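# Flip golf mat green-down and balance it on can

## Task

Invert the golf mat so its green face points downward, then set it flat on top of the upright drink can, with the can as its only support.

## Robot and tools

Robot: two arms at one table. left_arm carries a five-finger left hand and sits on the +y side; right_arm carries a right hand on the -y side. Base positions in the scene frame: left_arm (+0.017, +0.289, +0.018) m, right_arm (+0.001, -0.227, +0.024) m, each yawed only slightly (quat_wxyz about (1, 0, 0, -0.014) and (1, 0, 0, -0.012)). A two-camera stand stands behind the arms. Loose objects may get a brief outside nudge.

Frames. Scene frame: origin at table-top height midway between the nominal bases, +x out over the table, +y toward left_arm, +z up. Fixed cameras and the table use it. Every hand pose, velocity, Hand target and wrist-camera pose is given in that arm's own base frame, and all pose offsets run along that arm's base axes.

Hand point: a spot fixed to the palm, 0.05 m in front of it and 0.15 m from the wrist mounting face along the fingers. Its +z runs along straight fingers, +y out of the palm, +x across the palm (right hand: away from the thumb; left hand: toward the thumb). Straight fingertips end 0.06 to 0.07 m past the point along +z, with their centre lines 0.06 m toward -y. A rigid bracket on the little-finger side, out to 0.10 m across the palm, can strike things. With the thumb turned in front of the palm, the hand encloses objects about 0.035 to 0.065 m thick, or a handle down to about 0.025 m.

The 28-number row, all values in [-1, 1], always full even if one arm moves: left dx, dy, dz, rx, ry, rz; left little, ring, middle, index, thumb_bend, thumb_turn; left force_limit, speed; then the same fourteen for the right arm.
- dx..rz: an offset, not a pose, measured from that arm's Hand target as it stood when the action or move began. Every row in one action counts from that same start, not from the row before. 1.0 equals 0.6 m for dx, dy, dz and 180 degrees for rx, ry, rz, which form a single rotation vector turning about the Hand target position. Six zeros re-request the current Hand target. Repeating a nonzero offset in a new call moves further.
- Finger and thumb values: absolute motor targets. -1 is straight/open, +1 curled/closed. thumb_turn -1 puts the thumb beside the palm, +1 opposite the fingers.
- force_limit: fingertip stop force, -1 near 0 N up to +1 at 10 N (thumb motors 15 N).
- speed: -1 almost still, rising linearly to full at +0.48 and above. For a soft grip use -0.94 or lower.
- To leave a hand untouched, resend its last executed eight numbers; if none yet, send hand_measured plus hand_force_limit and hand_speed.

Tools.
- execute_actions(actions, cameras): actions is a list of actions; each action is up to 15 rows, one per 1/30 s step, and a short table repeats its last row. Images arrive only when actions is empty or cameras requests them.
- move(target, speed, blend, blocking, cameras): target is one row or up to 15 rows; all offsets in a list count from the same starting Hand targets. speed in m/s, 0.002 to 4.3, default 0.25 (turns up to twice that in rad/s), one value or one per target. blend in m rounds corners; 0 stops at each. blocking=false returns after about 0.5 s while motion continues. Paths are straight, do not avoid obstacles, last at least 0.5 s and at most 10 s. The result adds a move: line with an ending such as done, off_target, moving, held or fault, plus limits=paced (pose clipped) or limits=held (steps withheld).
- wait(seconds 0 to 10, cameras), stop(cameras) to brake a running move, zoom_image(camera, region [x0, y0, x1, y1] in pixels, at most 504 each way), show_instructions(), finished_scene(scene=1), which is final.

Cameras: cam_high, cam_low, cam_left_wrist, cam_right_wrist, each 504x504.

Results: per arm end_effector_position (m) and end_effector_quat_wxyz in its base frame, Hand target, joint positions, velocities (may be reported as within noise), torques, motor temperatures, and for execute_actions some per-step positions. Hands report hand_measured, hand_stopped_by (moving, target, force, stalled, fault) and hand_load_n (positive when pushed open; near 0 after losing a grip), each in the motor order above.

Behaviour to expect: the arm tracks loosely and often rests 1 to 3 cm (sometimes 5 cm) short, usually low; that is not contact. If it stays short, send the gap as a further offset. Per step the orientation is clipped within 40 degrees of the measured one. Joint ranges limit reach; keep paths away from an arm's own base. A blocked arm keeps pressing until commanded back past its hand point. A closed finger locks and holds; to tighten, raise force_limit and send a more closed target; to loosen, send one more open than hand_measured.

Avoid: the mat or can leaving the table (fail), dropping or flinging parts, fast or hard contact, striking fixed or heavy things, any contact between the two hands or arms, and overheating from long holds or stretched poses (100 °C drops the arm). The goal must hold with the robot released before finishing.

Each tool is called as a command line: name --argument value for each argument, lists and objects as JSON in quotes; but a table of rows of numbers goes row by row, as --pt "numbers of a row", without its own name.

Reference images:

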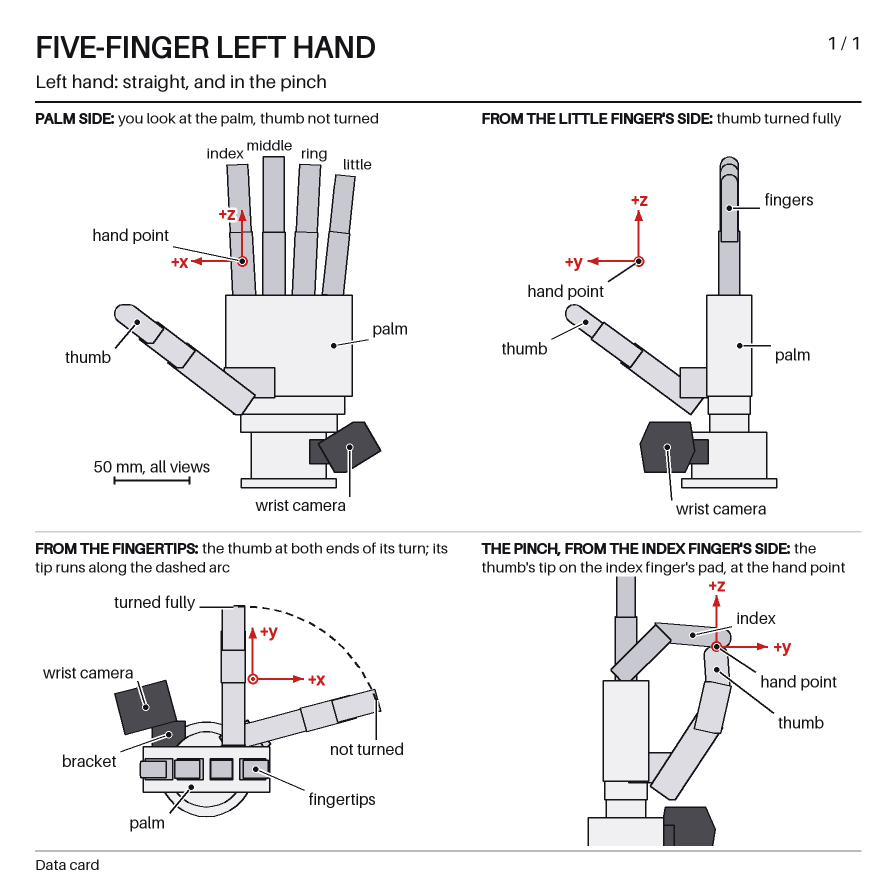

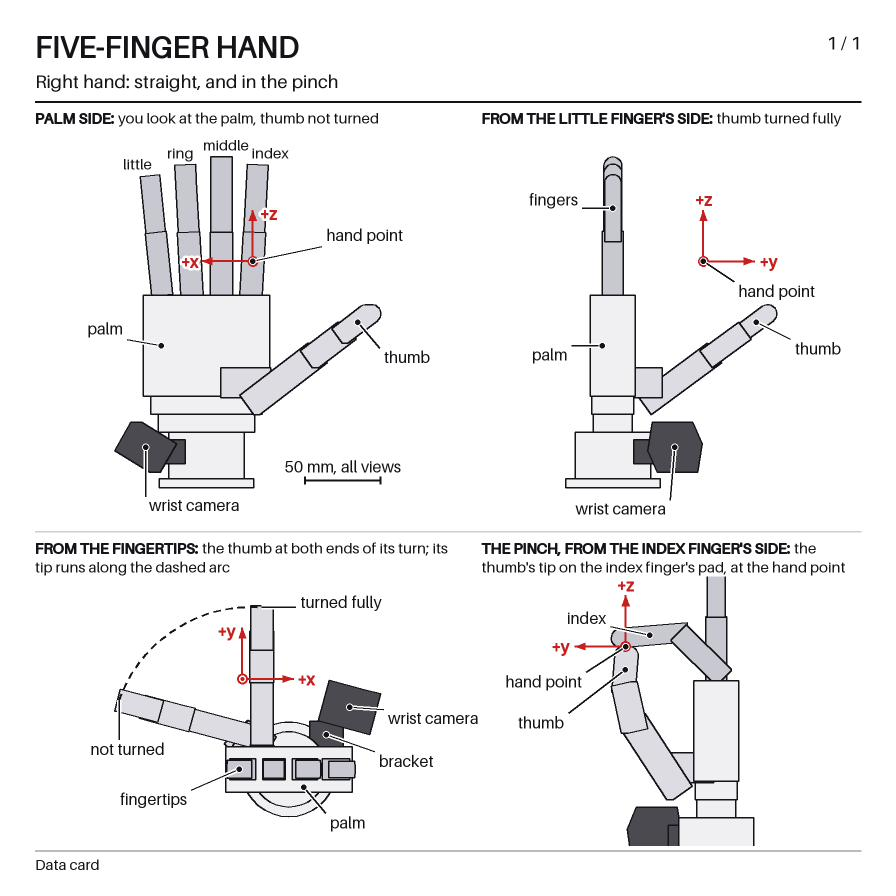

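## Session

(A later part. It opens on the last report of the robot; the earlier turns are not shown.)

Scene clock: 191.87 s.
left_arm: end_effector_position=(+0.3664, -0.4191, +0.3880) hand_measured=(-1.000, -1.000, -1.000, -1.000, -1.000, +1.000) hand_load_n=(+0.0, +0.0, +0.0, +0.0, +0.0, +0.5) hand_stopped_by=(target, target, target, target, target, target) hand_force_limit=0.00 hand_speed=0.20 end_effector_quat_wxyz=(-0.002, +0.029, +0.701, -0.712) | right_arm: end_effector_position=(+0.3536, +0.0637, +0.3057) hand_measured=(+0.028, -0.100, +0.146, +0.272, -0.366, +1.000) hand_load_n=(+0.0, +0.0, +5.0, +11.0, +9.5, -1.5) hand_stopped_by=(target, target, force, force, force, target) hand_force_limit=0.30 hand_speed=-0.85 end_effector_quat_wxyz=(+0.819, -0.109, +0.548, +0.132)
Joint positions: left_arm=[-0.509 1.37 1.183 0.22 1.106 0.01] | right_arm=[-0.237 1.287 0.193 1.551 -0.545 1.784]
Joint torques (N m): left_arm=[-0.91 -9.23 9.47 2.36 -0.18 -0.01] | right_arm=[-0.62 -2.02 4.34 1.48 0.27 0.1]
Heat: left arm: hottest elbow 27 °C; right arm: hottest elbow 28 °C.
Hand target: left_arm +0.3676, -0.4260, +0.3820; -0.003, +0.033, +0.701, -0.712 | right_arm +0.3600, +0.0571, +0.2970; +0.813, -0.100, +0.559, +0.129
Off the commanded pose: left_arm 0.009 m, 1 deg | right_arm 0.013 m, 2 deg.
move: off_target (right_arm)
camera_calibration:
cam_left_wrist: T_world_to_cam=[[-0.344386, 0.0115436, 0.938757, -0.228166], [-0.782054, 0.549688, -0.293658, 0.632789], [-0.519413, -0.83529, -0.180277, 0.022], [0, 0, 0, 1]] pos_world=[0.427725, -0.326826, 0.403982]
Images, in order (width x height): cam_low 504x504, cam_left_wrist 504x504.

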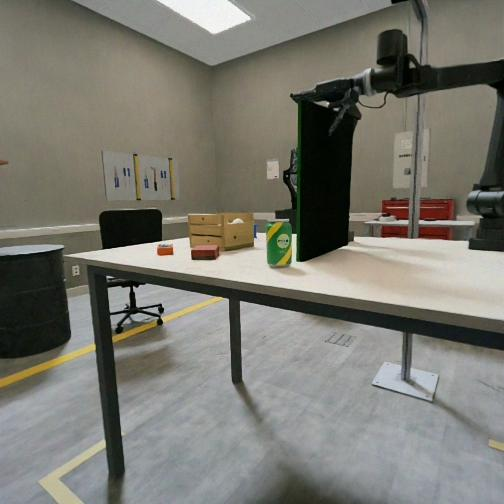

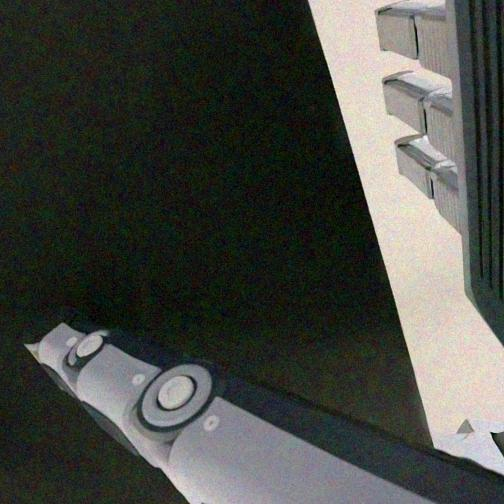

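move --target '[0,0,0,0,0,0,-0.05,-0.05,-0.05,-0.05,-1,1,-0.7,-0.7,0,0,0,0,0,0,-0.1,-0.1,0.6,0.6,0.35,1,0.3,-0.85]' --speed 0.06 --cameras '["cam_low","cam_left_wrist"]'

Scene clock: 194.97 s.
left_arm: end_effector_position=(+0.3664, -0.4193, +0.3880) hand_measured=(-0.050, -0.050, -0.050, -0.050, -1.000, +1.000) hand_load_n=(+0.0, +0.0, +0.0, +0.0, +0.0, +0.5) hand_stopped_by=(target, target, target, target, target, target) hand_force_limit=-0.70 hand_speed=-0.70 end_effector_quat_wxyz=(-0.002, +0.029, +0.701, -0.712) | right_arm: end_effector_position=(+0.3536, +0.0637, +0.3057) hand_measured=(+0.028, -0.100, +0.146, +0.272, -0.366, +1.000) hand_load_n=(+0.0, +0.0, +5.0, +11.0, +9.5, -1.5) hand_stopped_by=(target, target, force, force, force, target) hand_force_limit=0.30 hand_speed=-0.85 end_effector_quat_wxyz=(+0.819, -0.109, +0.548, +0.132)
Joint positions: left_arm=[-0.509 1.37 1.183 0.22 1.105 0.01] | right_arm=[-0.237 1.287 0.193 1.551 -0.545 1.784]
Joint torques (N m): left_arm=[-0.73 -9.17 9.47 2.39 -0.18 -0.01] | right_arm=[-0.67 -1.96 4.33 1.47 0.27 0.09]
Heat: left arm: hottest elbow 27 °C; right arm: hottest elbow 28 °C.
Hand target: left_arm +0.3675, -0.4261, +0.3819; -0.003, +0.033, +0.701, -0.712 | right_arm +0.3600, +0.0571, +0.2970; +0.813, -0.100, +0.559, +0.129
Off the commanded pose: left_arm 0.009 m, 0 deg | right_arm 0.013 m, 2 deg.
move: off_target (right_arm)
camera_calibration:
cam_left_wrist: T_world_to_cam=[[-0.344338, 0.0116227, 0.938774, -0.228199], [-0.782069, 0.549663, -0.293665, 0.632822], [-0.519423, -0.835306, -0.18018, 0.0217408], [0, 0, 0, 1]] pos_world=[0.427625, -0.327026, 0.403982]
Images, in order (width x height): cam_low 504x504, cam_left_wrist 504x504.

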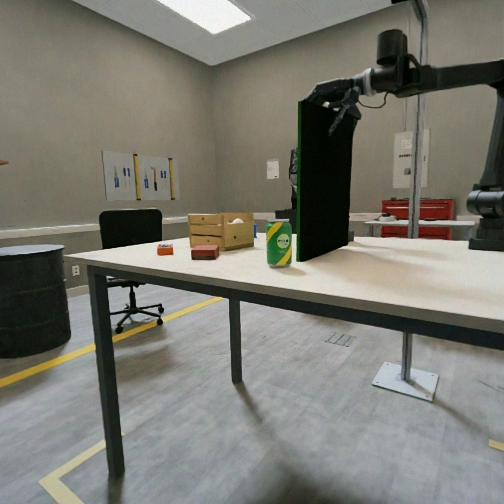

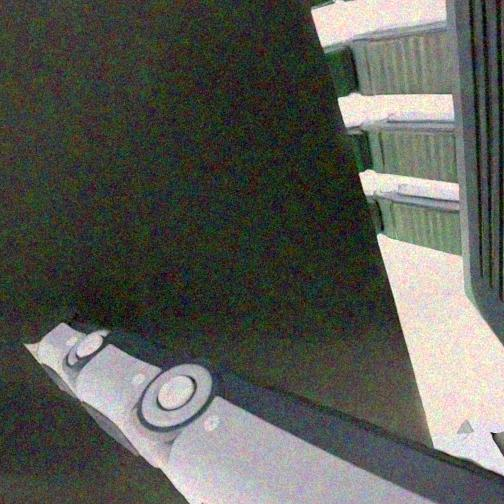

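move --target '[0,0,0,0,0,0,0.2,0.2,0.2,0.2,-1,1,-0.7,-0.88,0,0,0,0,0,0,-0.1,-0.1,0.6,0.6,0.35,1,0.3,-0.85]' --speed 0.06

Scene clock: 196.13 s.
left_arm: end_effector_position=(+0.3664, -0.4193, +0.3880) hand_measured=(+0.200, +0.200, +0.200, +0.200, -1.000, +1.000) hand_load_n=(+0.0, +0.0, +0.0, +0.0, +0.0, +0.0) hand_stopped_by=(target, target, target, target, target, target) hand_force_limit=-0.70 hand_speed=-0.88 end_effector_quat_wxyz=(-0.002, +0.029, +0.701, -0.712) | right_arm: end_effector_position=(+0.3536, +0.0637, +0.3057) hand_measured=(+0.028, -0.100, +0.146, +0.272, -0.366, +1.000) hand_load_n=(+0.0, +0.0, +5.0, +10.5, +9.5, -1.5) hand_stopped_by=(target, target, force, force, force, target) hand_force_limit=0.30 hand_speed=-0.85 end_effector_quat_wxyz=(+0.819, -0.109, +0.548, +0.132)
Joint positions: left_arm=[-0.509 1.37 1.183 0.22 1.105 0.01] | right_arm=[-0.237 1.287 0.193 1.551 -0.545 1.784]
Joint torques (N m): left_arm=[-0.79 -9.17 9.44 2.37 -0.18 -0.01] | right_arm=[-0.56 -2.14 4.33 1.51 0.27 0.1]
Heat: left arm: hottest elbow 27 °C; right arm: hottest elbow 28 °C.
Hand target: left_arm +0.3675, -0.4261, +0.3819; -0.003, +0.033, +0.701, -0.712 | right_arm +0.3600, +0.0571, +0.2970; +0.813, -0.100, +0.559, +0.129
Off the commanded pose: left_arm 0.009 m, 0 deg | right_arm 0.013 m, 2 deg.
move: off_target (right_arm)

wait --seconds 0.1 --cameras '["cam_low","cam_left_wrist"]'

zoom_image --camera "cam_low" --region '[285, 80, 345, 140]'

Scene clock: 196.43 s.
left_arm: end_effector_position=(+0.3664, -0.4193, +0.3880) hand_measured=(+0.200, +0.200, +0.200, +0.200, -1.000, +1.000) hand_load_n=(+0.0, +0.0, +0.0, +0.0, +0.0, +0.0) hand_stopped_by=(target, target, target, target, target, target) hand_force_limit=-0.70 hand_speed=-0.88 end_effector_quat_wxyz=(-0.002, +0.029, +0.701, -0.712) | right_arm: end_effector_position=(+0.3536, +0.0637, +0.3057) hand_measured=(+0.028, -0.100, +0.146, +0.272, -0.366, +1.000) hand_load_n=(+0.0, +0.0, +5.0, +11.0, +9.5, -2.0) hand_stopped_by=(target, target, force, force, force, target) hand_force_limit=0.30 hand_speed=-0.85 end_effector_quat_wxyz=(+0.819, -0.109, +0.548, +0.132)
Joint positions: left_arm=[-0.509 1.37 1.183 0.22 1.105 0.01] | right_arm=[-0.237 1.287 0.193 1.551 -0.545 1.784]
Joint torques (N m): left_arm=[-0.85 -9.17 9.47 2.39 -0.18 -0.02] | right_arm=[-0.62 -2.02 4.34 1.48 0.27 0.09]
Heat: left arm: hottest elbow 27 °C; right arm: hottest elbow 28 °C.
Hand target: left_arm +0.3675, -0.4261, +0.3819; -0.003, +0.033, +0.701, -0.712 | right_arm +0.3600, +0.0571, +0.2970; +0.813, -0.100, +0.559, +0.129
Off the commanded pose: left_arm 0.009 m, 0 deg | right_arm 0.013 m, 2 deg.
wait: 0.10 s; at rest from the start
camera_calibration:
cam_left_wrist: T_world_to_cam=[[-0.344338, 0.0116227, 0.938774, -0.228199], [-0.782069, 0.549663, -0.293665, 0.632822], [-0.519423, -0.835306, -0.18018, 0.0217408], [0, 0, 0, 1]] pos_world=[0.427625, -0.327026, 0.403982]
Images, in order (width x height): cam_low 504x504, cam_left_wrist 504x504.

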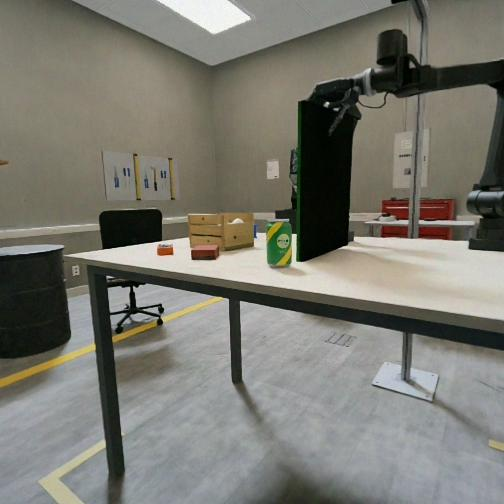

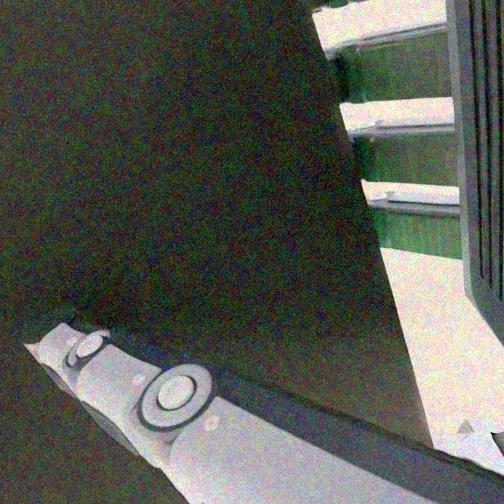

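Scaled by 8.400 from the camera's 504x504 image, which has a finer 720x720 frame.

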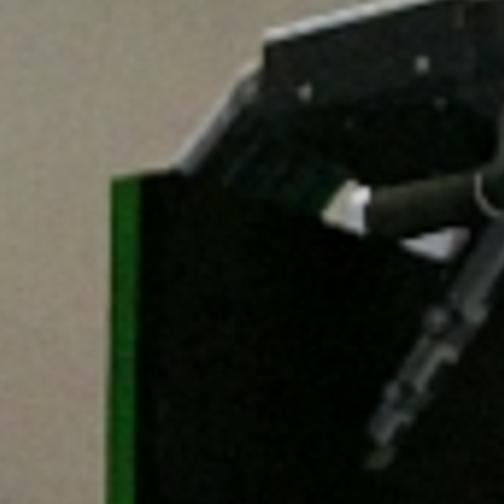

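move --target '[0,0,0,0,0,0,0.4,0.4,0.4,0.4,-1,1,-0.7,-0.88,0,0,0,0,0,0,-0.1,-0.1,0.6,0.6,0.35,1,0.3,-0.85]' --speed 0.06

Scene clock: 197.57 s.
left_arm: end_effector_position=(+0.3654, -0.4201, +0.3876) hand_measured=(+0.400, +0.398, +0.366, +0.388, -1.000, +1.000) hand_load_n=(+0.0, +1.5, +1.5, +1.5, +0.5, +0.5) hand_stopped_by=(target, force, force, force, target, target) hand_force_limit=-0.70 hand_speed=-0.88 end_effector_quat_wxyz=(-0.003, +0.030, +0.701, -0.712) | right_arm: end_effector_position=(+0.3532, +0.0641, +0.3057) hand_measured=(+0.028, -0.100, +0.146, +0.272, -0.366, +1.000) hand_load_n=(+0.0, +0.0, +5.5, +13.0, +8.5, -2.0) hand_stopped_by=(target, target, force, force, force, target) hand_force_limit=0.30 hand_speed=-0.85 end_effector_quat_wxyz=(+0.819, -0.110, +0.547, +0.133)
Joint positions: left_arm=[-0.511 1.37 1.182 0.22 1.105 0.01] | right_arm=[-0.237 1.287 0.193 1.551 -0.548 1.784]
Joint torques (N m): left_arm=[-0.62 -9.29 9.5 2.36 -0.17 -0.01] | right_arm=[-0.67 -1.96 4.29 1.46 0.4 0.09]
Heat: left arm: hottest elbow 27 °C; right arm: hottest elbow 28 °C.
Hand target: left_arm +0.3675, -0.4260, +0.3819; -0.003, +0.033, +0.701, -0.712 | right_arm +0.3599, +0.0571, +0.2971; +0.813, -0.100, +0.559, +0.129
Off the commanded pose: left_arm 0.008 m, 0 deg | right_arm 0.013 m, 2 deg.
move: off_target (right_arm)

move --pt "0 0 0 0 0 0 -0.05 -0.05 -0.05 -0.05 -1 1 -0.7 -0.7 0 0 0 0 0 0 -0.1 -0.1 0.6 0.6 0.35 1 0.3 -0.85" --pt "0 0.038 0 0 0 0 -0.05 -0.05 -0.05 -0.05 -1 1 -0.7 -0.7 0 0 0 0 0 0 -0.1 -0.1 0.6 0.6 0.35 1 0.3 -0.85" --speed 0.06 --cameras '["cam_left_wrist"]'

Scene clock: 199.60 s.
left_arm: end_effector_position=(+0.3655, -0.4083, +0.3750) hand_measured=(-0.050, -0.050, -0.050, -0.050, -1.000, +1.000) hand_load_n=(+0.0, +0.0, +0.0, +0.0, +0.0, +0.0) hand_stopped_by=(target, target, target, target, target, target) hand_force_limit=-0.70 hand_speed=-0.70 end_effector_quat_wxyz=(-0.014, +0.027, +0.705, -0.708) | right_arm: end_effector_position=(+0.3533, +0.0638, +0.3056) hand_measured=(+0.028, -0.100, +0.146, +0.272, -0.366, +1.000) hand_load_n=(+0.0, +0.0, +5.5, +11.5, +9.0, -2.0) hand_stopped_by=(target, target, force, force, force, target) hand_force_limit=0.30 hand_speed=-0.85 end_effector_quat_wxyz=(+0.819, -0.110, +0.548, +0.133)
Joint positions: left_arm=[-0.487 1.37 1.157 0.223 1.142 0.01] | right_arm=[-0.238 1.288 0.193 1.551 -0.548 1.785]
Joint torques (N m): left_arm=[1.2 -11.16 9.24 2.3 0.06 -0.04] | right_arm=[-0.5 -2.02 4.3 1.46 0.4 0.08]
Heat: left arm: hottest elbow 27 °C; right arm: hottest elbow 27 °C.
Hand target: left_arm +0.3675, -0.4032, +0.3818; -0.003, +0.033, +0.701, -0.712 | right_arm +0.3600, +0.0571, +0.2971; +0.813, -0.100, +0.559, +0.129
Off the commanded pose: left_arm 0.009 m, 2 deg | right_arm 0.013 m, 2 deg.
move: off_target (right_arm)
camera_calibration:
cam_left_wrist: T_world_to_cam=[[-0.325654, 0.00565086, 0.945472, -0.228228], [-0.779354, 0.564558, -0.271811, 0.619265], [-0.535309, -0.825374, -0.179446, 0.0376941], [0, 0, 0, 1]] pos_world=[0.428481, -0.317209, 0.390871]
Images, in order (width x height): cam_left_wrist 504x504.

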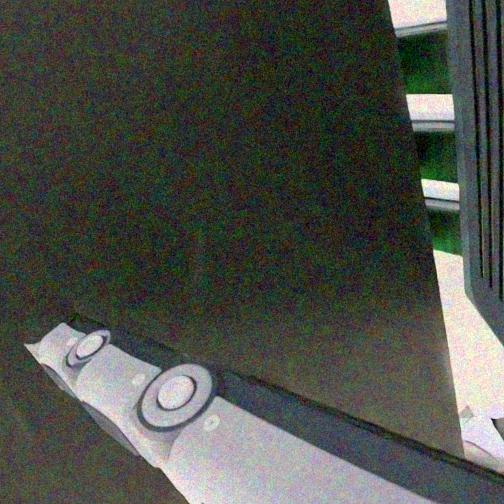

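move --pt "0 0.01 0.035 0 0 0 -0.05 -0.05 -0.05 -0.05 -1 1 -0.7 -0.7 0 0 0 0 0 0 -0.1 -0.1 0.6 0.6 0.35 1 0.3 -0.85" --speed 0.06 --cameras '["cam_left_wrist"]'

Scene clock: 200.87 s.
left_arm: end_effector_position=(+0.3629, -0.4017, +0.3792) hand_measured=(-0.050, -0.050, -0.050, -0.050, -1.000, +1.000) hand_load_n=(+0.0, +0.0, +0.0, +0.5, +0.0, +0.0) hand_stopped_by=(target, target, target, target, target, target) hand_force_limit=-0.70 hand_speed=-0.70 end_effector_quat_wxyz=(-0.017, +0.024, +0.707, -0.707) | right_arm: end_effector_position=(+0.3533, +0.0639, +0.3056) hand_measured=(+0.028, -0.100, +0.146, +0.272, -0.366, +1.000) hand_load_n=(+0.5, +0.0, +5.5, +11.5, +9.5, -2.0) hand_stopped_by=(target, target, force, force, force, target) hand_force_limit=0.30 hand_speed=-0.85 end_effector_quat_wxyz=(+0.819, -0.110, +0.548, +0.133)
Joint positions: left_arm=[-0.477 1.355 1.157 0.198 1.153 0.01] | right_arm=[-0.238 1.288 0.193 1.551 -0.549 1.785]
Joint torques (N m): left_arm=[1.38 -11.22 12.37 1.2 0.11 -0.07] | right_arm=[-0.73 -2.02 4.33 1.46 0.41 0.08]
Heat: left arm: hottest elbow 27 °C; right arm: hottest elbow 27 °C.
Hand target: left_arm +0.3674, -0.3972, +0.4029; -0.003, +0.033, +0.701, -0.712 | right_arm +0.3600, +0.0571, +0.2970; +0.813, -0.100, +0.559, +0.129
Off the commanded pose: left_arm 0.024 m, 2 deg | right_arm 0.013 m, 2 deg.
move: off_target (left_arm, right_arm)
camera_calibration:
cam_left_wrist: T_world_to_cam=[[-0.317093, 0.00120776, 0.948394, -0.23901], [-0.781549, 0.566147, -0.26203, 0.612308], [-0.537247, -0.824304, -0.178577, 0.0433873], [0, 0, 0, 1]] pos_world=[0.42607, -0.310603, 0.394866]
Images, in order (width x height): cam_left_wrist 504x504.

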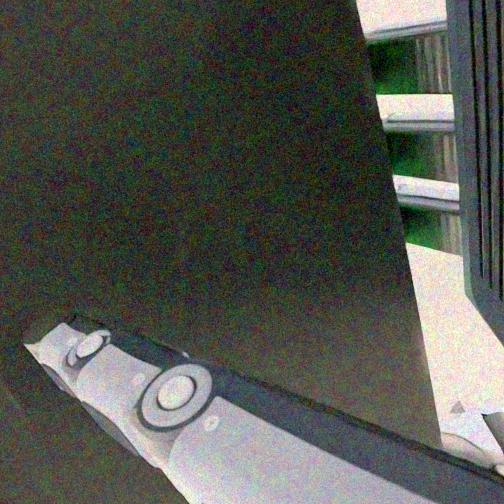

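move --pt "0 0 0 0 0 0 0.4 0.4 0.4 0.4 -1 1 -0.6 -0.9 0 0 0 0 0 0 -0.1 -0.1 0.6 0.6 0.35 1 0.3 -0.85" --speed 0.06

Scene clock: 202.50 s.
left_arm: end_effector_position=(+0.3613, -0.4012, +0.3803) hand_measured=(+0.274, +0.190, +0.154, +0.134, -1.000, +1.000) hand_load_n=(+2.0, +0.0, +0.0, +0.0, +0.0, +0.0) hand_stopped_by=(force, force, force, force, target, target) hand_force_limit=-0.60 hand_speed=-0.90 end_effector_quat_wxyz=(-0.019, +0.027, +0.706, -0.707) | right_arm: end_effector_position=(+0.3526, +0.0650, +0.3052) hand_measured=(+0.028, -0.100, +0.146, +0.272, -0.366, +1.000) hand_load_n=(+0.0, +0.5, +7.0, +15.5, +6.5, -2.5) hand_stopped_by=(target, target, force, force, force, target) hand_force_limit=0.30 hand_speed=-0.85 end_effector_quat_wxyz=(+0.818, -0.113, +0.548, +0.135)
Joint positions: left_arm=[-0.477 1.352 1.157 0.197 1.159 0.01] | right_arm=[-0.238 1.288 0.193 1.552 -0.555 1.785]
Joint torques (N m): left_arm=[1.32 -10.93 12.38 1.14 -0.1 -0.07] | right_arm=[-0.5 -2.08 4.31 1.46 0.66 0.08]
Heat: left arm: hottest elbow 28 °C; right arm: hottest elbow 27 °C.
Hand target: left_arm +0.3675, -0.3972, +0.4028; -0.003, +0.033, +0.701, -0.712 | right_arm +0.3600, +0.0571, +0.2970; +0.813, -0.100, +0.559, +0.129
Off the commanded pose: left_arm 0.024 m, 2 deg | right_arm 0.014 m, 2 deg.
move: off_target (left_arm, right_arm)

move --pt "0 0 0 0 0 0 0.4 0.4 0.4 0.4 0.1 1 -0.3 -0.88 0 0 0 0 0 0 -0.1 -0.1 0.6 0.6 0.35 1 0.3 -0.85" --speed 0.06 --cameras '["cam_low","cam_high","cam_left_wrist"]'

Scene clock: 205.13 s.
left_arm: end_effector_position=(+0.3611, -0.4011, +0.3800) hand_measured=(+0.274, +0.190, +0.154, +0.134, -0.614, +1.000) hand_load_n=(+4.0, +0.0, +0.0, -0.5, +5.0, +0.5) hand_stopped_by=(force, force, force, force, force, target) hand_force_limit=-0.30 hand_speed=-0.88 end_effector_quat_wxyz=(-0.020, +0.026, +0.707, -0.707) | right_arm: end_effector_position=(+0.3528, +0.0647, +0.3053) hand_measured=(+0.028, -0.100, +0.146, +0.272, -0.366, +1.000) hand_load_n=(+0.0, +0.0, +6.5, +16.0, +6.0, -2.5) hand_stopped_by=(target, target, force, force, force, target) hand_force_limit=0.30 hand_speed=-0.85 end_effector_quat_wxyz=(+0.818, -0.112, +0.548, +0.134)
Joint positions: left_arm=[-0.477 1.352 1.157 0.195 1.159 0.01] | right_arm=[-0.238 1.288 0.193 1.552 -0.553 1.785]
Joint torques (N m): left_arm=[1.26 -10.99 12.38 1.22 -0.11 -0.07] | right_arm=[-0.73 -2.08 4.33 1.46 0.59 0.08]
Heat: left arm: hottest elbow 28 °C; right arm: hottest elbow 27 °C.
Hand target: left_arm +0.3675, -0.3972, +0.4028; -0.003, +0.033, +0.701, -0.712 | right_arm +0.3600, +0.0571, +0.2970; +0.813, -0.100, +0.559, +0.129
Off the commanded pose: left_arm 0.024 m, 2 deg | right_arm 0.013 m, 2 deg.
move: off_target (left_arm, right_arm)
camera_calibration:
cam_left_wrist: T_world_to_cam=[[-0.31709, 0.00323905, 0.94839, -0.239648], [-0.777874, 0.571185, -0.262029, 0.61141], [-0.542555, -0.820815, -0.178597, 0.046357], [0, 0, 0, 1]] pos_world=[0.424761, -0.310402, 0.395766]
Images, in order (width x height): cam_high 504x504, cam_low 504x504, cam_left_wrist 504x504.

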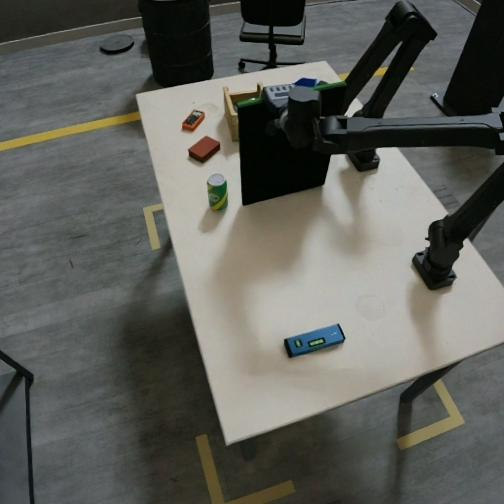

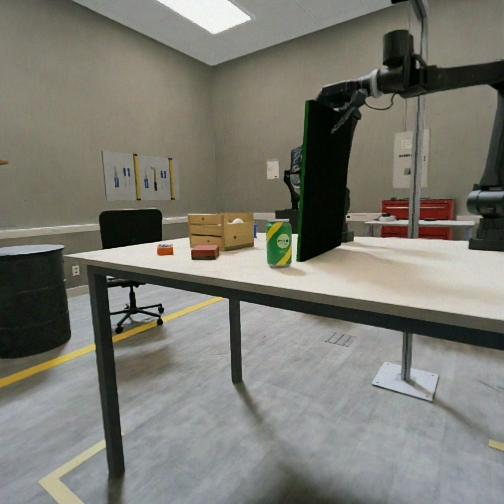

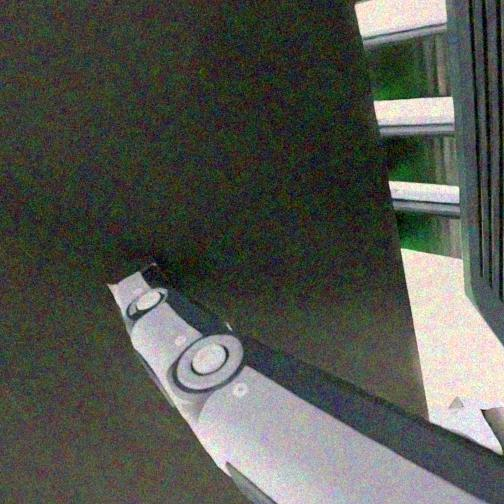

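move --pt "0 0 0 0 0 0 0.4 0.5 0.5 0.5 0.2 1 -0.1 -0.88 0 0 0 0 0 0 -0.1 -0.1 0.6 0.6 0.35 1 0.3 -0.85" --speed 0.06 --cameras '["cam_low"]'

zoom_image --camera "cam_low" --region '[280, 70, 400, 190]'

Scene clock: 205.93 s.
left_arm: end_effector_position=(+0.3608, -0.4010, +0.3798) hand_measured=(+0.274, +0.244, +0.194, +0.176, -0.608, +1.000) hand_load_n=(+0.0, +5.5, +4.0, +5.0, +11.0, +0.5) hand_stopped_by=(force, force, force, force, force, target) hand_force_limit=-0.10 hand_speed=-0.88 end_effector_quat_wxyz=(-0.021, +0.026, +0.707, -0.706) | right_arm: end_effector_position=(+0.3528, +0.0648, +0.3053) hand_measured=(+0.028, -0.100, +0.146, +0.272, -0.364, +1.000) hand_load_n=(+0.0, +0.0, +7.0, +17.0, +5.5, -2.5) hand_stopped_by=(target, target, force, force, force, target) hand_force_limit=0.30 hand_speed=-0.85 end_effector_quat_wxyz=(+0.818, -0.112, +0.548, +0.135)
Joint positions: left_arm=[-0.477 1.352 1.157 0.193 1.16 0.01] | right_arm=[-0.238 1.288 0.193 1.552 -0.554 1.785]
Joint torques (N m): left_arm=[1.26 -10.99 12.38 1.31 -0.13 -0.07] | right_arm=[-0.67 -2.08 4.3 1.47 0.62 0.09]
Heat: left arm: hottest elbow 28 °C; right arm: hottest elbow 27 °C.
Hand target: left_arm +0.3675, -0.3972, +0.4029; -0.003, +0.033, +0.701, -0.712 | right_arm +0.3600, +0.0571, +0.2971; +0.813, -0.100, +0.559, +0.129
Off the commanded pose: left_arm 0.024 m, 2 deg | right_arm 0.013 m, 2 deg.
move: off_target (left_arm, right_arm)
Images, in order (width x height): cam_low 504x504.

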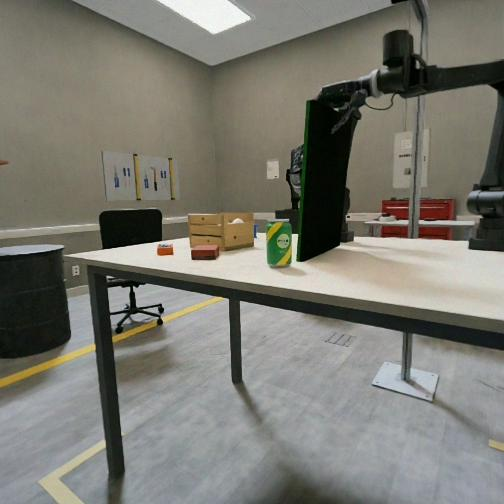

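Scaled by 4.200 from the camera's 504x504 image, which has a finer 720x720 frame.

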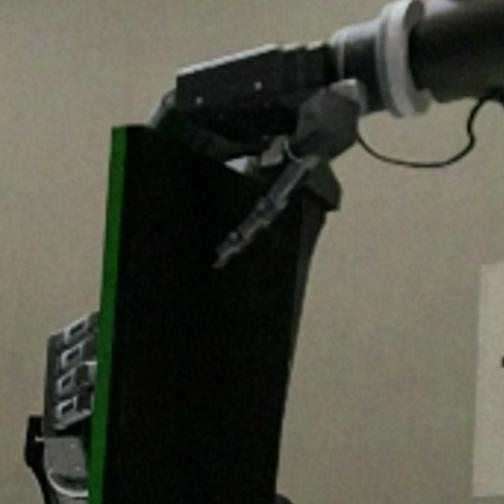

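move --pt "0 0 0.03 0 0 0 0.4 0.5 0.5 0.5 0.2 1 -0.1 -0.88 0 0.01 0.07 0 0 0 -0.1 -0.1 0.6 0.6 0.35 1 0.3 -0.85" --speed 0.05 --cameras '["cam_low"]'

Scene clock: 207.77 s.
left_arm: end_effector_position=(+0.3626, -0.3998, +0.3823) hand_measured=(+0.274, +0.244, +0.194, +0.176, -0.610, +1.000) hand_load_n=(+0.0, +4.5, +3.0, +2.5, +11.0, -1.5) hand_stopped_by=(force, force, force, force, force, target) hand_force_limit=-0.10 hand_speed=-0.88 end_effector_quat_wxyz=(-0.023, +0.018, +0.711, -0.702) | right_arm: end_effector_position=(+0.3564, +0.0659, +0.3091) hand_measured=(+0.028, -0.100, +0.146, +0.272, -0.364, +1.000) hand_load_n=(+0.0, +0.0, +9.5, +13.0, +4.5, -13.0) hand_stopped_by=(target, target, force, force, force, target) hand_force_limit=0.30 hand_speed=-0.85 end_effector_quat_wxyz=(+0.796, -0.106, +0.583, +0.125)
Joint positions: left_arm=[-0.474 1.351 1.172 0.147 1.154 0.02] | right_arm=[-0.232 1.1 0.193 1.261 -0.539 1.734]
Joint torques (N m): left_arm=[1.14 -11.46 14.28 1.36 0.09 -0.16] | right_arm=[0.67 -5.19 8.65 1.66 0.83 0.52]
Heat: left arm: hottest elbow 28 °C; right arm: hottest elbow 27 °C.
Hand target: left_arm +0.3674, -0.3972, +0.4209; -0.003, +0.033, +0.701, -0.712 | right_arm +0.3600, +0.0631, +0.3391; +0.813, -0.100, +0.559, +0.129
Off the commanded pose: left_arm 0.039 m, 3 deg | right_arm 0.030 m, 4 deg.
move: off_target (left_arm, right_arm)
Images, in order (width x height): cam_low 504x504.

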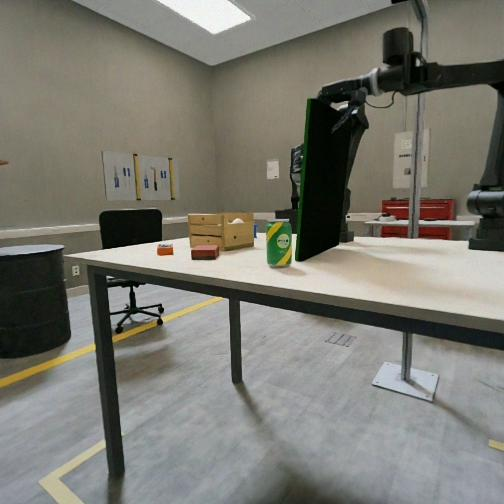

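move --pt "0 0 0.04 0 0 0 0.4 0.5 0.5 0.5 0.2 1 -0.1 -0.88 0 0.0 0 0 0 0 -0.1 -0.1 0.6 0.6 0.35 1 0.3 -0.85" --speed 0.05 --cameras '["cam_low"]'

Scene clock: 209.17 s.
left_arm: end_effector_position=(+0.3619, -0.3994, +0.3889) hand_measured=(+0.274, +0.244, +0.194, +0.176, -0.610, +1.000) hand_load_n=(+0.0, +4.5, +3.5, +2.5, +11.0, -2.0) hand_stopped_by=(force, force, force, force, force, target) hand_force_limit=-0.10 hand_speed=-0.88 end_effector_quat_wxyz=(-0.036, +0.006, +0.717, -0.696) | right_arm: end_effector_position=(+0.3544, +0.0673, +0.3126) hand_measured=(+0.028, -0.100, +0.146, +0.272, -0.364, +1.000) hand_load_n=(+0.0, +0.0, +9.5, +14.5, +4.5, -10.5) hand_stopped_by=(target, target, force, force, force, target) hand_force_limit=0.30 hand_speed=-0.85 end_effector_quat_wxyz=(+0.799, -0.108, +0.579, +0.124)
Joint positions: left_arm=[-0.474 1.351 1.203 0.078 1.155 0.021] | right_arm=[-0.228 1.089 0.193 1.261 -0.536 1.733]
Joint torques (N m): left_arm=[1.08 -12.34 16.18 1.69 0.11 -0.17] | right_arm=[0.5 -4.42 8.75 1.52 0.72 0.52]
Heat: left arm: hottest elbow 28 °C; right arm: hottest elbow 27 °C.
Hand target: left_arm +0.3675, -0.3972, +0.4450; -0.003, +0.033, +0.701, -0.713 | right_arm +0.3600, +0.0632, +0.3391; +0.813, -0.100, +0.559, +0.129
Off the commanded pose: left_arm 0.056 m, 6 deg | right_arm 0.027 m, 3 deg.
move: off_target (left_arm, right_arm)
Images, in order (width x height): cam_low 504x504.

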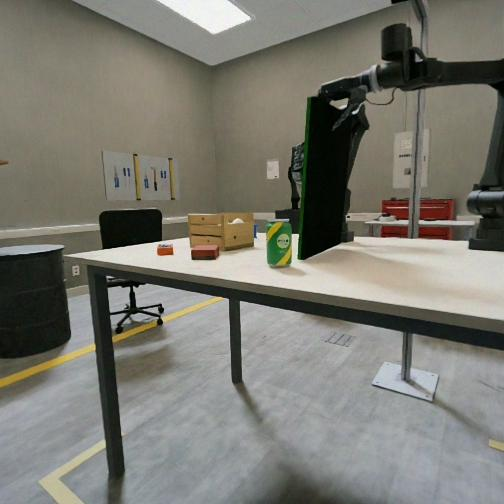

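zoom_image --camera "cam_low" --region '[260, 200, 380, 280]'

Scaled by 4.200 from the camera's 504x504 image, which has a finer 720x720 frame.

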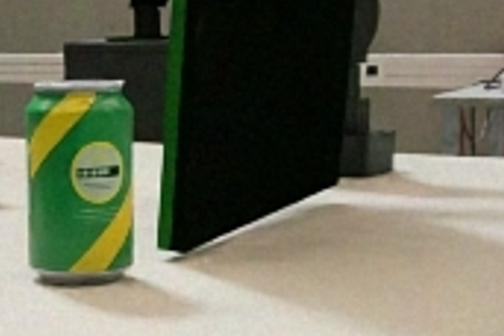

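move --pt "0 0.03 0.06 0.0 -0.01 0 0.4 0.5 0.5 0.5 0.2 1 -0.1 -0.88 0 0.06 0.06 0 0 0 -0.1 -0.1 0.6 0.6 0.35 1 0.3 -0.85" --speed 0.05 --cameras '["cam_low","cam_high"]'

Scene clock: 211.10 s.
left_arm: end_effector_position=(+0.3645, -0.3815, +0.4173) hand_measured=(+0.274, +0.242, +0.194, +0.176, -0.610, +1.000) hand_load_n=(+1.0, +8.0, +4.0, +2.5, +13.5, -3.0) hand_stopped_by=(force, force, force, force, force, target) hand_force_limit=-0.10 hand_speed=-0.88 end_effector_quat_wxyz=(-0.038, +0.008, +0.719, -0.694) | right_arm: end_effector_position=(+0.3567, +0.0907, +0.3391) hand_measured=(+0.028, -0.100, +0.146, +0.272, -0.364, +1.000) hand_load_n=(+0.0, +0.0, +10.5, +13.5, +3.5, -12.0) hand_stopped_by=(target, target, force, force, force, target) hand_force_limit=0.30 hand_speed=-0.85 end_effector_quat_wxyz=(+0.795, -0.088, +0.588, +0.121)
Joint positions: left_arm=[-0.437 1.332 1.267 -0.028 1.198 0.043] | right_arm=[-0.09 0.898 0.219 1 -0.372 1.693]
Joint torques (N m): left_arm=[0.85 -12.57 16.84 1.91 -0.15 -0.09] | right_arm=[1.96 -3.31 11.45 1.48 0 0.21]
Heat: left arm: hottest elbow 29 °C; right arm: hottest elbow 27 °C.
Hand target: left_arm +0.3675, -0.3792, +0.4809; +0.008, +0.044, +0.701, -0.712 | right_arm +0.3600, +0.0992, +0.3750; +0.813, -0.100, +0.559, +0.129
Off the commanded pose: left_arm 0.064 m, 7 deg | right_arm 0.037 m, 4 deg.
move: off_target (left_arm, right_arm)
Images, in order (width x height): cam_high 504x504, cam_low 504x504.

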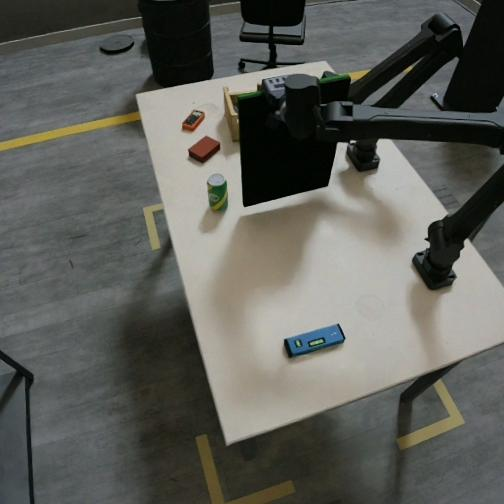

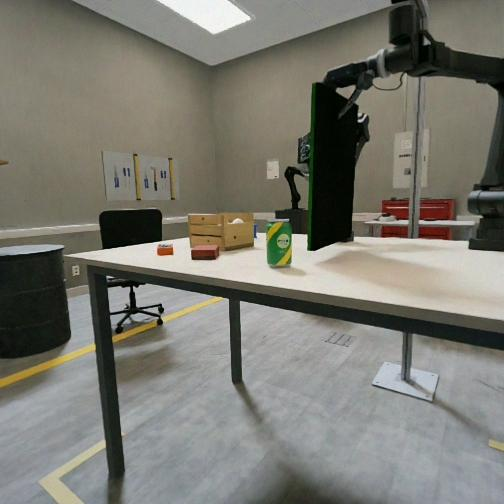

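move --pt "0.05 0.075 0.05 -0.01 -0.01 0 0.4 0.5 0.5 0.5 0.2 1 -0.1 -0.88 0.05 0.075 0.05 0 0 0 -0.1 -0.1 0.6 0.6 0.35 1 0.3 -0.85" --speed 0.05 --cameras '["cam_low","cam_high"]'

Scene clock: 214.10 s.
left_arm: end_effector_position=(+0.3882, -0.3346, +0.4570) hand_measured=(+0.274, +0.242, +0.194, +0.176, -0.610, +1.000) hand_load_n=(+1.0, +8.0, +4.0, +3.0, +14.0, -3.0) hand_stopped_by=(force, force, force, force, force, target) hand_force_limit=-0.10 hand_speed=-0.88 end_effector_quat_wxyz=(-0.026, +0.021, +0.705, -0.709) | right_arm: end_effector_position=(+0.3836, +0.1345, +0.3801) hand_measured=(+0.028, -0.100, +0.146, +0.272, -0.364, +1.000) hand_load_n=(+0.0, +0.0, +10.5, +14.5, +3.0, -12.5) hand_stopped_by=(target, target, force, force, force, target) hand_force_limit=0.30 hand_speed=-0.85 end_effector_quat_wxyz=(+0.805, -0.094, +0.574, +0.119)
Joint positions: left_arm=[-0.318 1.334 1.334 0.023 1.32 -0.028] | right_arm=[0.102 0.922 0.345 0.912 -0.196 1.623]
Joint torques (N m): left_arm=[0.97 -10.64 17.17 3.12 -0.37 -0.21] | right_arm=[1.85 -2.14 11.58 1.37 -0.04 0.16]
Heat: left arm: hottest elbow 29 °C; right arm: hottest elbow 28 °C.
Hand target: left_arm +0.3975, -0.3343, +0.5108; +0.020, +0.055, +0.689, -0.722 | right_arm +0.3900, +0.1442, +0.4050; +0.813, -0.100, +0.559, +0.129
Off the commanded pose: left_arm 0.055 m, 7 deg | right_arm 0.027 m, 2 deg.
move: off_target (left_arm, right_arm)
Images, in order (width x height): cam_high 504x504, cam_low 504x504.

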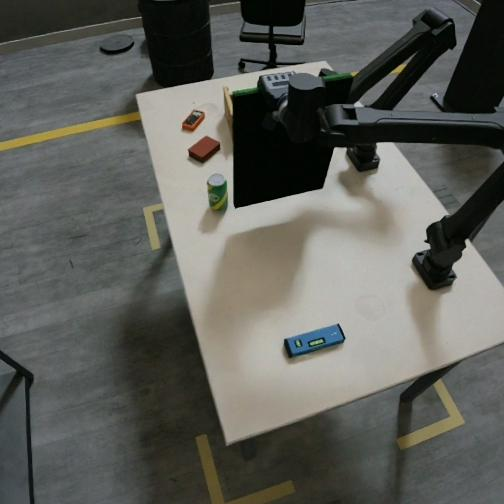

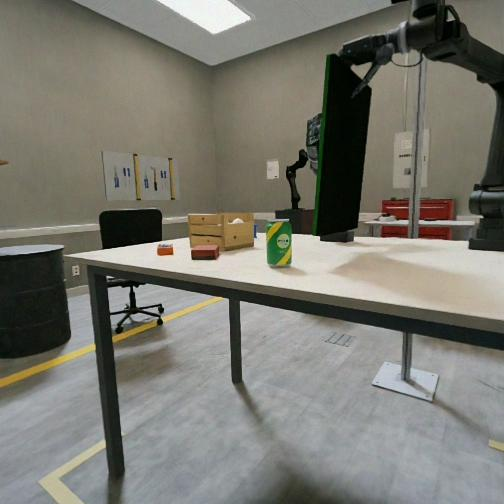

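move --pt "-0.0413 0 0.0042 -0.0035 -0.0832 0 0.4 0.5 0.5 0.5 0.2 1 -0.1 -0.88 0 0 0 0 0 0 -0.1 -0.1 0.6 0.6 0.35 1 0.3 -0.85" --speed 0.08 --cameras '["cam_low","cam_high"]'

Scene clock: 217.03 s.
left_arm: end_effector_position=(+0.3820, -0.3346, +0.4649) hand_measured=(+0.274, +0.242, +0.194, +0.176, -0.610, +1.000) hand_load_n=(+2.5, +8.5, +4.0, +2.5, +15.0, +6.5) hand_stopped_by=(force, force, force, force, force, target) hand_force_limit=-0.10 hand_speed=-0.88 end_effector_quat_wxyz=(+0.045, +0.097, +0.696, -0.710) | right_arm: end_effector_position=(+0.3869, +0.1335, +0.3874) hand_measured=(+0.028, -0.100, +0.146, +0.272, -0.364, +1.000) hand_load_n=(+0.0, +0.0, +13.5, +8.0, +3.0, -22.0) hand_stopped_by=(target, target, force, force, force, target) hand_force_limit=0.30 hand_speed=-0.85 end_effector_quat_wxyz=(+0.809, -0.092, +0.570, +0.115)
Joint positions: left_arm=[-0.328 1.29 1.319 0.019 1.318 0.156] | right_arm=[0.102 0.926 0.36 0.912 -0.187 1.619]
Joint torques (N m): left_arm=[-0.56 -13.22 13.07 2.37 -0.86 0.41] | right_arm=[1.61 -2.37 10.5 1.36 -0.34 0.2]
Heat: left arm: hottest elbow 29 °C; right arm: hottest elbow 28 °C.
Hand target: left_arm +0.3726, -0.3343, +0.5134; +0.110, +0.149, +0.677, -0.712 | right_arm +0.3901, +0.1442, +0.4051; +0.813, -0.100, +0.559, +0.129
Off the commanded pose: left_arm 0.049 m, 10 deg | right_arm 0.021 m, 2 deg.
move: off_target (left_arm, right_arm)
Images, in order (width x height): cam_high 504x504, cam_low 504x504.

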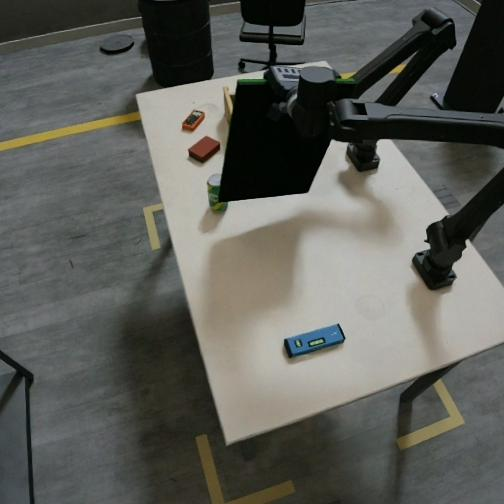

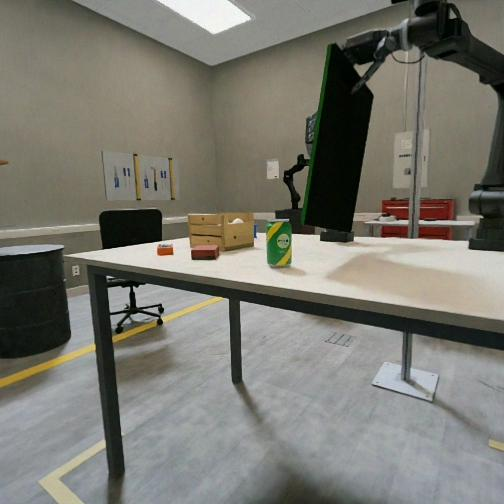

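move --pt "0 -0.035 -0.02 0 0 0 0.4 0.5 0.5 0.5 0.2 1 -0.1 -0.88 0 0 0 0 0 0 -0.1 -0.1 0.6 0.6 0.35 1 0.3 -0.85" --speed 0.08 --cameras '["cam_low","cam_right_wrist"]'

Scene clock: 218.40 s.
left_arm: end_effector_position=(+0.3830, -0.3420, +0.4648) hand_measured=(+0.274, +0.242, +0.194, +0.176, -0.610, +1.000) hand_load_n=(+5.5, +10.0, +3.5, +1.5, +15.5, +5.0) hand_stopped_by=(force, force, force, force, force, target) hand_force_limit=-0.10 hand_speed=-0.88 end_effector_quat_wxyz=(+0.059, +0.095, +0.696, -0.710) | right_arm: end_effector_position=(+0.3895, +0.1291, +0.3873) hand_measured=(+0.028, -0.100, +0.146, +0.272, -0.362, +1.000) hand_load_n=(+0.0, +0.0, +14.0, +8.5, +0.5, -24.0) hand_stopped_by=(target, target, force, force, force, target) hand_force_limit=0.30 hand_speed=-0.85 end_effector_quat_wxyz=(+0.809, -0.084, +0.571, +0.109)
Joint positions: left_arm=[-0.345 1.285 1.314 0.019 1.277 0.173] | right_arm=[0.098 0.927 0.36 0.912 -0.171 1.619]
Joint torques (N m): left_arm=[-3.14 -11.69 12.57 2.73 -1.01 0.45] | right_arm=[2.02 -2.49 10.47 1.42 -0.99 0.2]
Heat: left arm: hottest elbow 30 °C; right arm: hottest elbow 28 °C.
Hand target: left_arm +0.3727, -0.3553, +0.5015; +0.110, +0.149, +0.677, -0.712 | right_arm +0.3900, +0.1442, +0.4051; +0.813, -0.100, +0.559, +0.129
Off the commanded pose: left_arm 0.040 m, 9 deg | right_arm 0.023 m, 3 deg.
move: off_target (left_arm, right_arm)
camera_calibration:
cam_right_wrist: T_world_to_cam=[[-0.231109, 0.938713, -0.255747, 0.0660891], [-0.796408, -0.0315346, 0.603937, 0.0778774], [0.558859, 0.343254, 0.754886, -0.440661], [0, 0, 0, 1]] pos_world=[0.323563, 0.0916759, 0.302518]
Images, in order (width x height): cam_low 504x504, cam_right_wrist 504x504.

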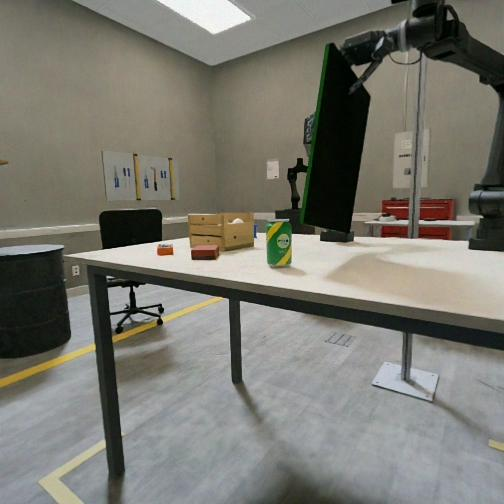

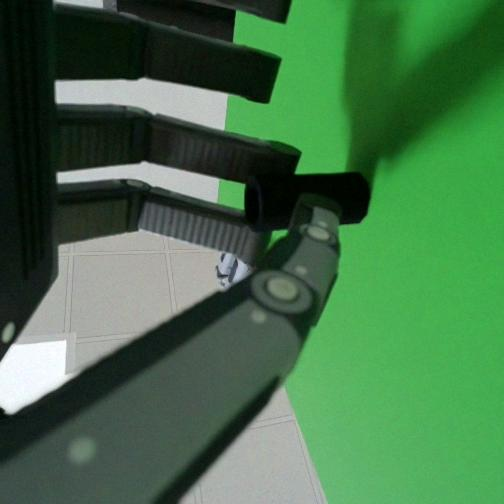

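move --pt "0 0 0 0 0 0 0.4 0.5 0.5 0.5 0.2 1 -0.1 -0.88 0 0 -0.03 0 0 0 -0.1 -0.1 0.6 0.6 0.35 1 0.3 -0.85" --speed 0.08

Scene clock: 219.60 s.
left_arm: end_effector_position=(+0.3851, -0.3423, +0.4621) hand_measured=(+0.274, +0.242, +0.194, +0.176, -0.610, +1.000) hand_load_n=(+5.5, +10.0, +3.5, +2.0, +16.5, +4.5) hand_stopped_by=(force, force, force, force, force, target) hand_force_limit=-0.10 hand_speed=-0.88 end_effector_quat_wxyz=(+0.066, +0.097, +0.696, -0.708) | right_arm: end_effector_position=(+0.3940, +0.1292, +0.3831) hand_measured=(+0.028, -0.100, +0.146, +0.272, -0.362, +1.000) hand_load_n=(+0.0, +0.0, +14.5, +8.0, +0.5, -24.0) hand_stopped_by=(target, target, force, force, force, target) hand_force_limit=0.30 hand_speed=-0.85 end_effector_quat_wxyz=(+0.812, -0.084, +0.568, +0.108)
Joint positions: left_arm=[-0.346 1.285 1.309 0.017 1.27 0.191] | right_arm=[0.097 0.967 0.36 0.961 -0.171 1.619]
Joint torques (N m): left_arm=[-3.02 -11.75 12.98 2.63 -0.76 0.33] | right_arm=[2.08 -2.08 7.94 2.62 -0.96 0.19]
Heat: left arm: hottest elbow 30 °C; right arm: hottest elbow 28 °C.
Hand target: left_arm +0.3728, -0.3552, +0.5014; +0.110, +0.149, +0.677, -0.712 | right_arm +0.3900, +0.1442, +0.3871; +0.813, -0.100, +0.559, +0.129
Off the commanded pose: left_arm 0.043 m, 8 deg | right_arm 0.016 m, 3 deg.
move: off_target (left_arm, right_arm)

move --pt "0 0 0.04 0 0 0 0.4 0.5 0.5 0.5 0.2 1 -0.1 -0.88 0 0 -0.01 0 0 0 -0.1 -0.1 0.6 0.6 0.35 1 0.3 -0.85" --speed 0.08

Scene clock: 221.27 s.
left_arm: end_effector_position=(+0.3862, -0.3416, +0.4567) hand_measured=(+0.274, +0.242, +0.194, +0.176, -0.610, +1.000) hand_load_n=(+4.0, +9.5, +3.5, +2.5, +17.0, +3.5) hand_stopped_by=(force, force, force, force, force, target) hand_force_limit=-0.10 hand_speed=-0.88 end_effector_quat_wxyz=(+0.062, +0.086, +0.703, -0.703) | right_arm: end_effector_position=(+0.3950, +0.1304, +0.3778) hand_measured=(+0.028, -0.100, +0.146, +0.272, -0.362, +1.000) hand_load_n=(+0.0, +0.0, +13.0, +8.5, +1.0, -23.5) hand_stopped_by=(target, target, force, force, force, target) hand_force_limit=0.30 hand_speed=-0.85 end_effector_quat_wxyz=(+0.811, -0.086, +0.568, +0.110)
Joint positions: left_arm=[-0.346 1.285 1.312 -0.035 1.258 0.218] | right_arm=[0.097 0.987 0.355 0.985 -0.177 1.619]
Joint torques (N m): left_arm=[-2.78 -11.99 17.47 2.25 -0.25 0.12] | right_arm=[2.2 -2.55 7.45 2.71 -0.74 0.2]
Heat: left arm: hottest elbow 30 °C; right arm: hottest elbow 28 °C.
Hand target: left_arm +0.3728, -0.3552, +0.5256; +0.110, +0.149, +0.677, -0.712 | right_arm +0.3900, +0.1442, +0.3811; +0.813, -0.100, +0.559, +0.129
Off the commanded pose: left_arm 0.071 m, 10 deg | right_arm 0.015 m, 3 deg.
move: off_target (left_arm, right_arm)

zoom_image --camera "cam_low" --region '[290, 20, 390, 120]'

zoom_image --camera "cam_low" --region '[280, 150, 380, 250]'

Scaled by 5.040 from the camera's 504x504 image, which has a finer 720x720 frame.
This view is cut from an older image: the scene may have changed since it was taken.

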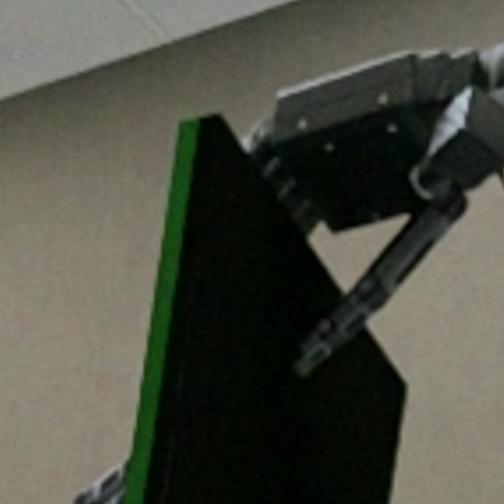

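Scaled by 5.040 from the camera's 504x504 image, which has a finer 720x720 frame.
This view is cut from an older image: the scene may have changed since it was taken.

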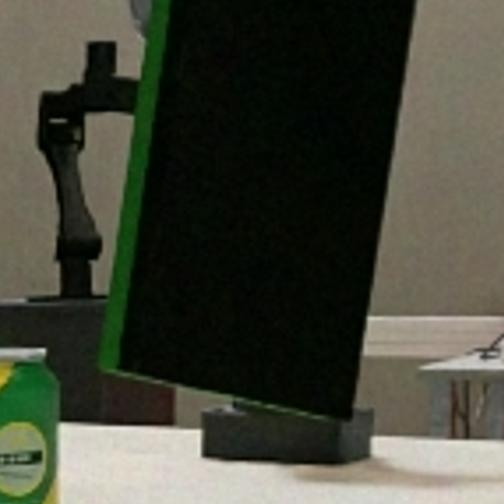

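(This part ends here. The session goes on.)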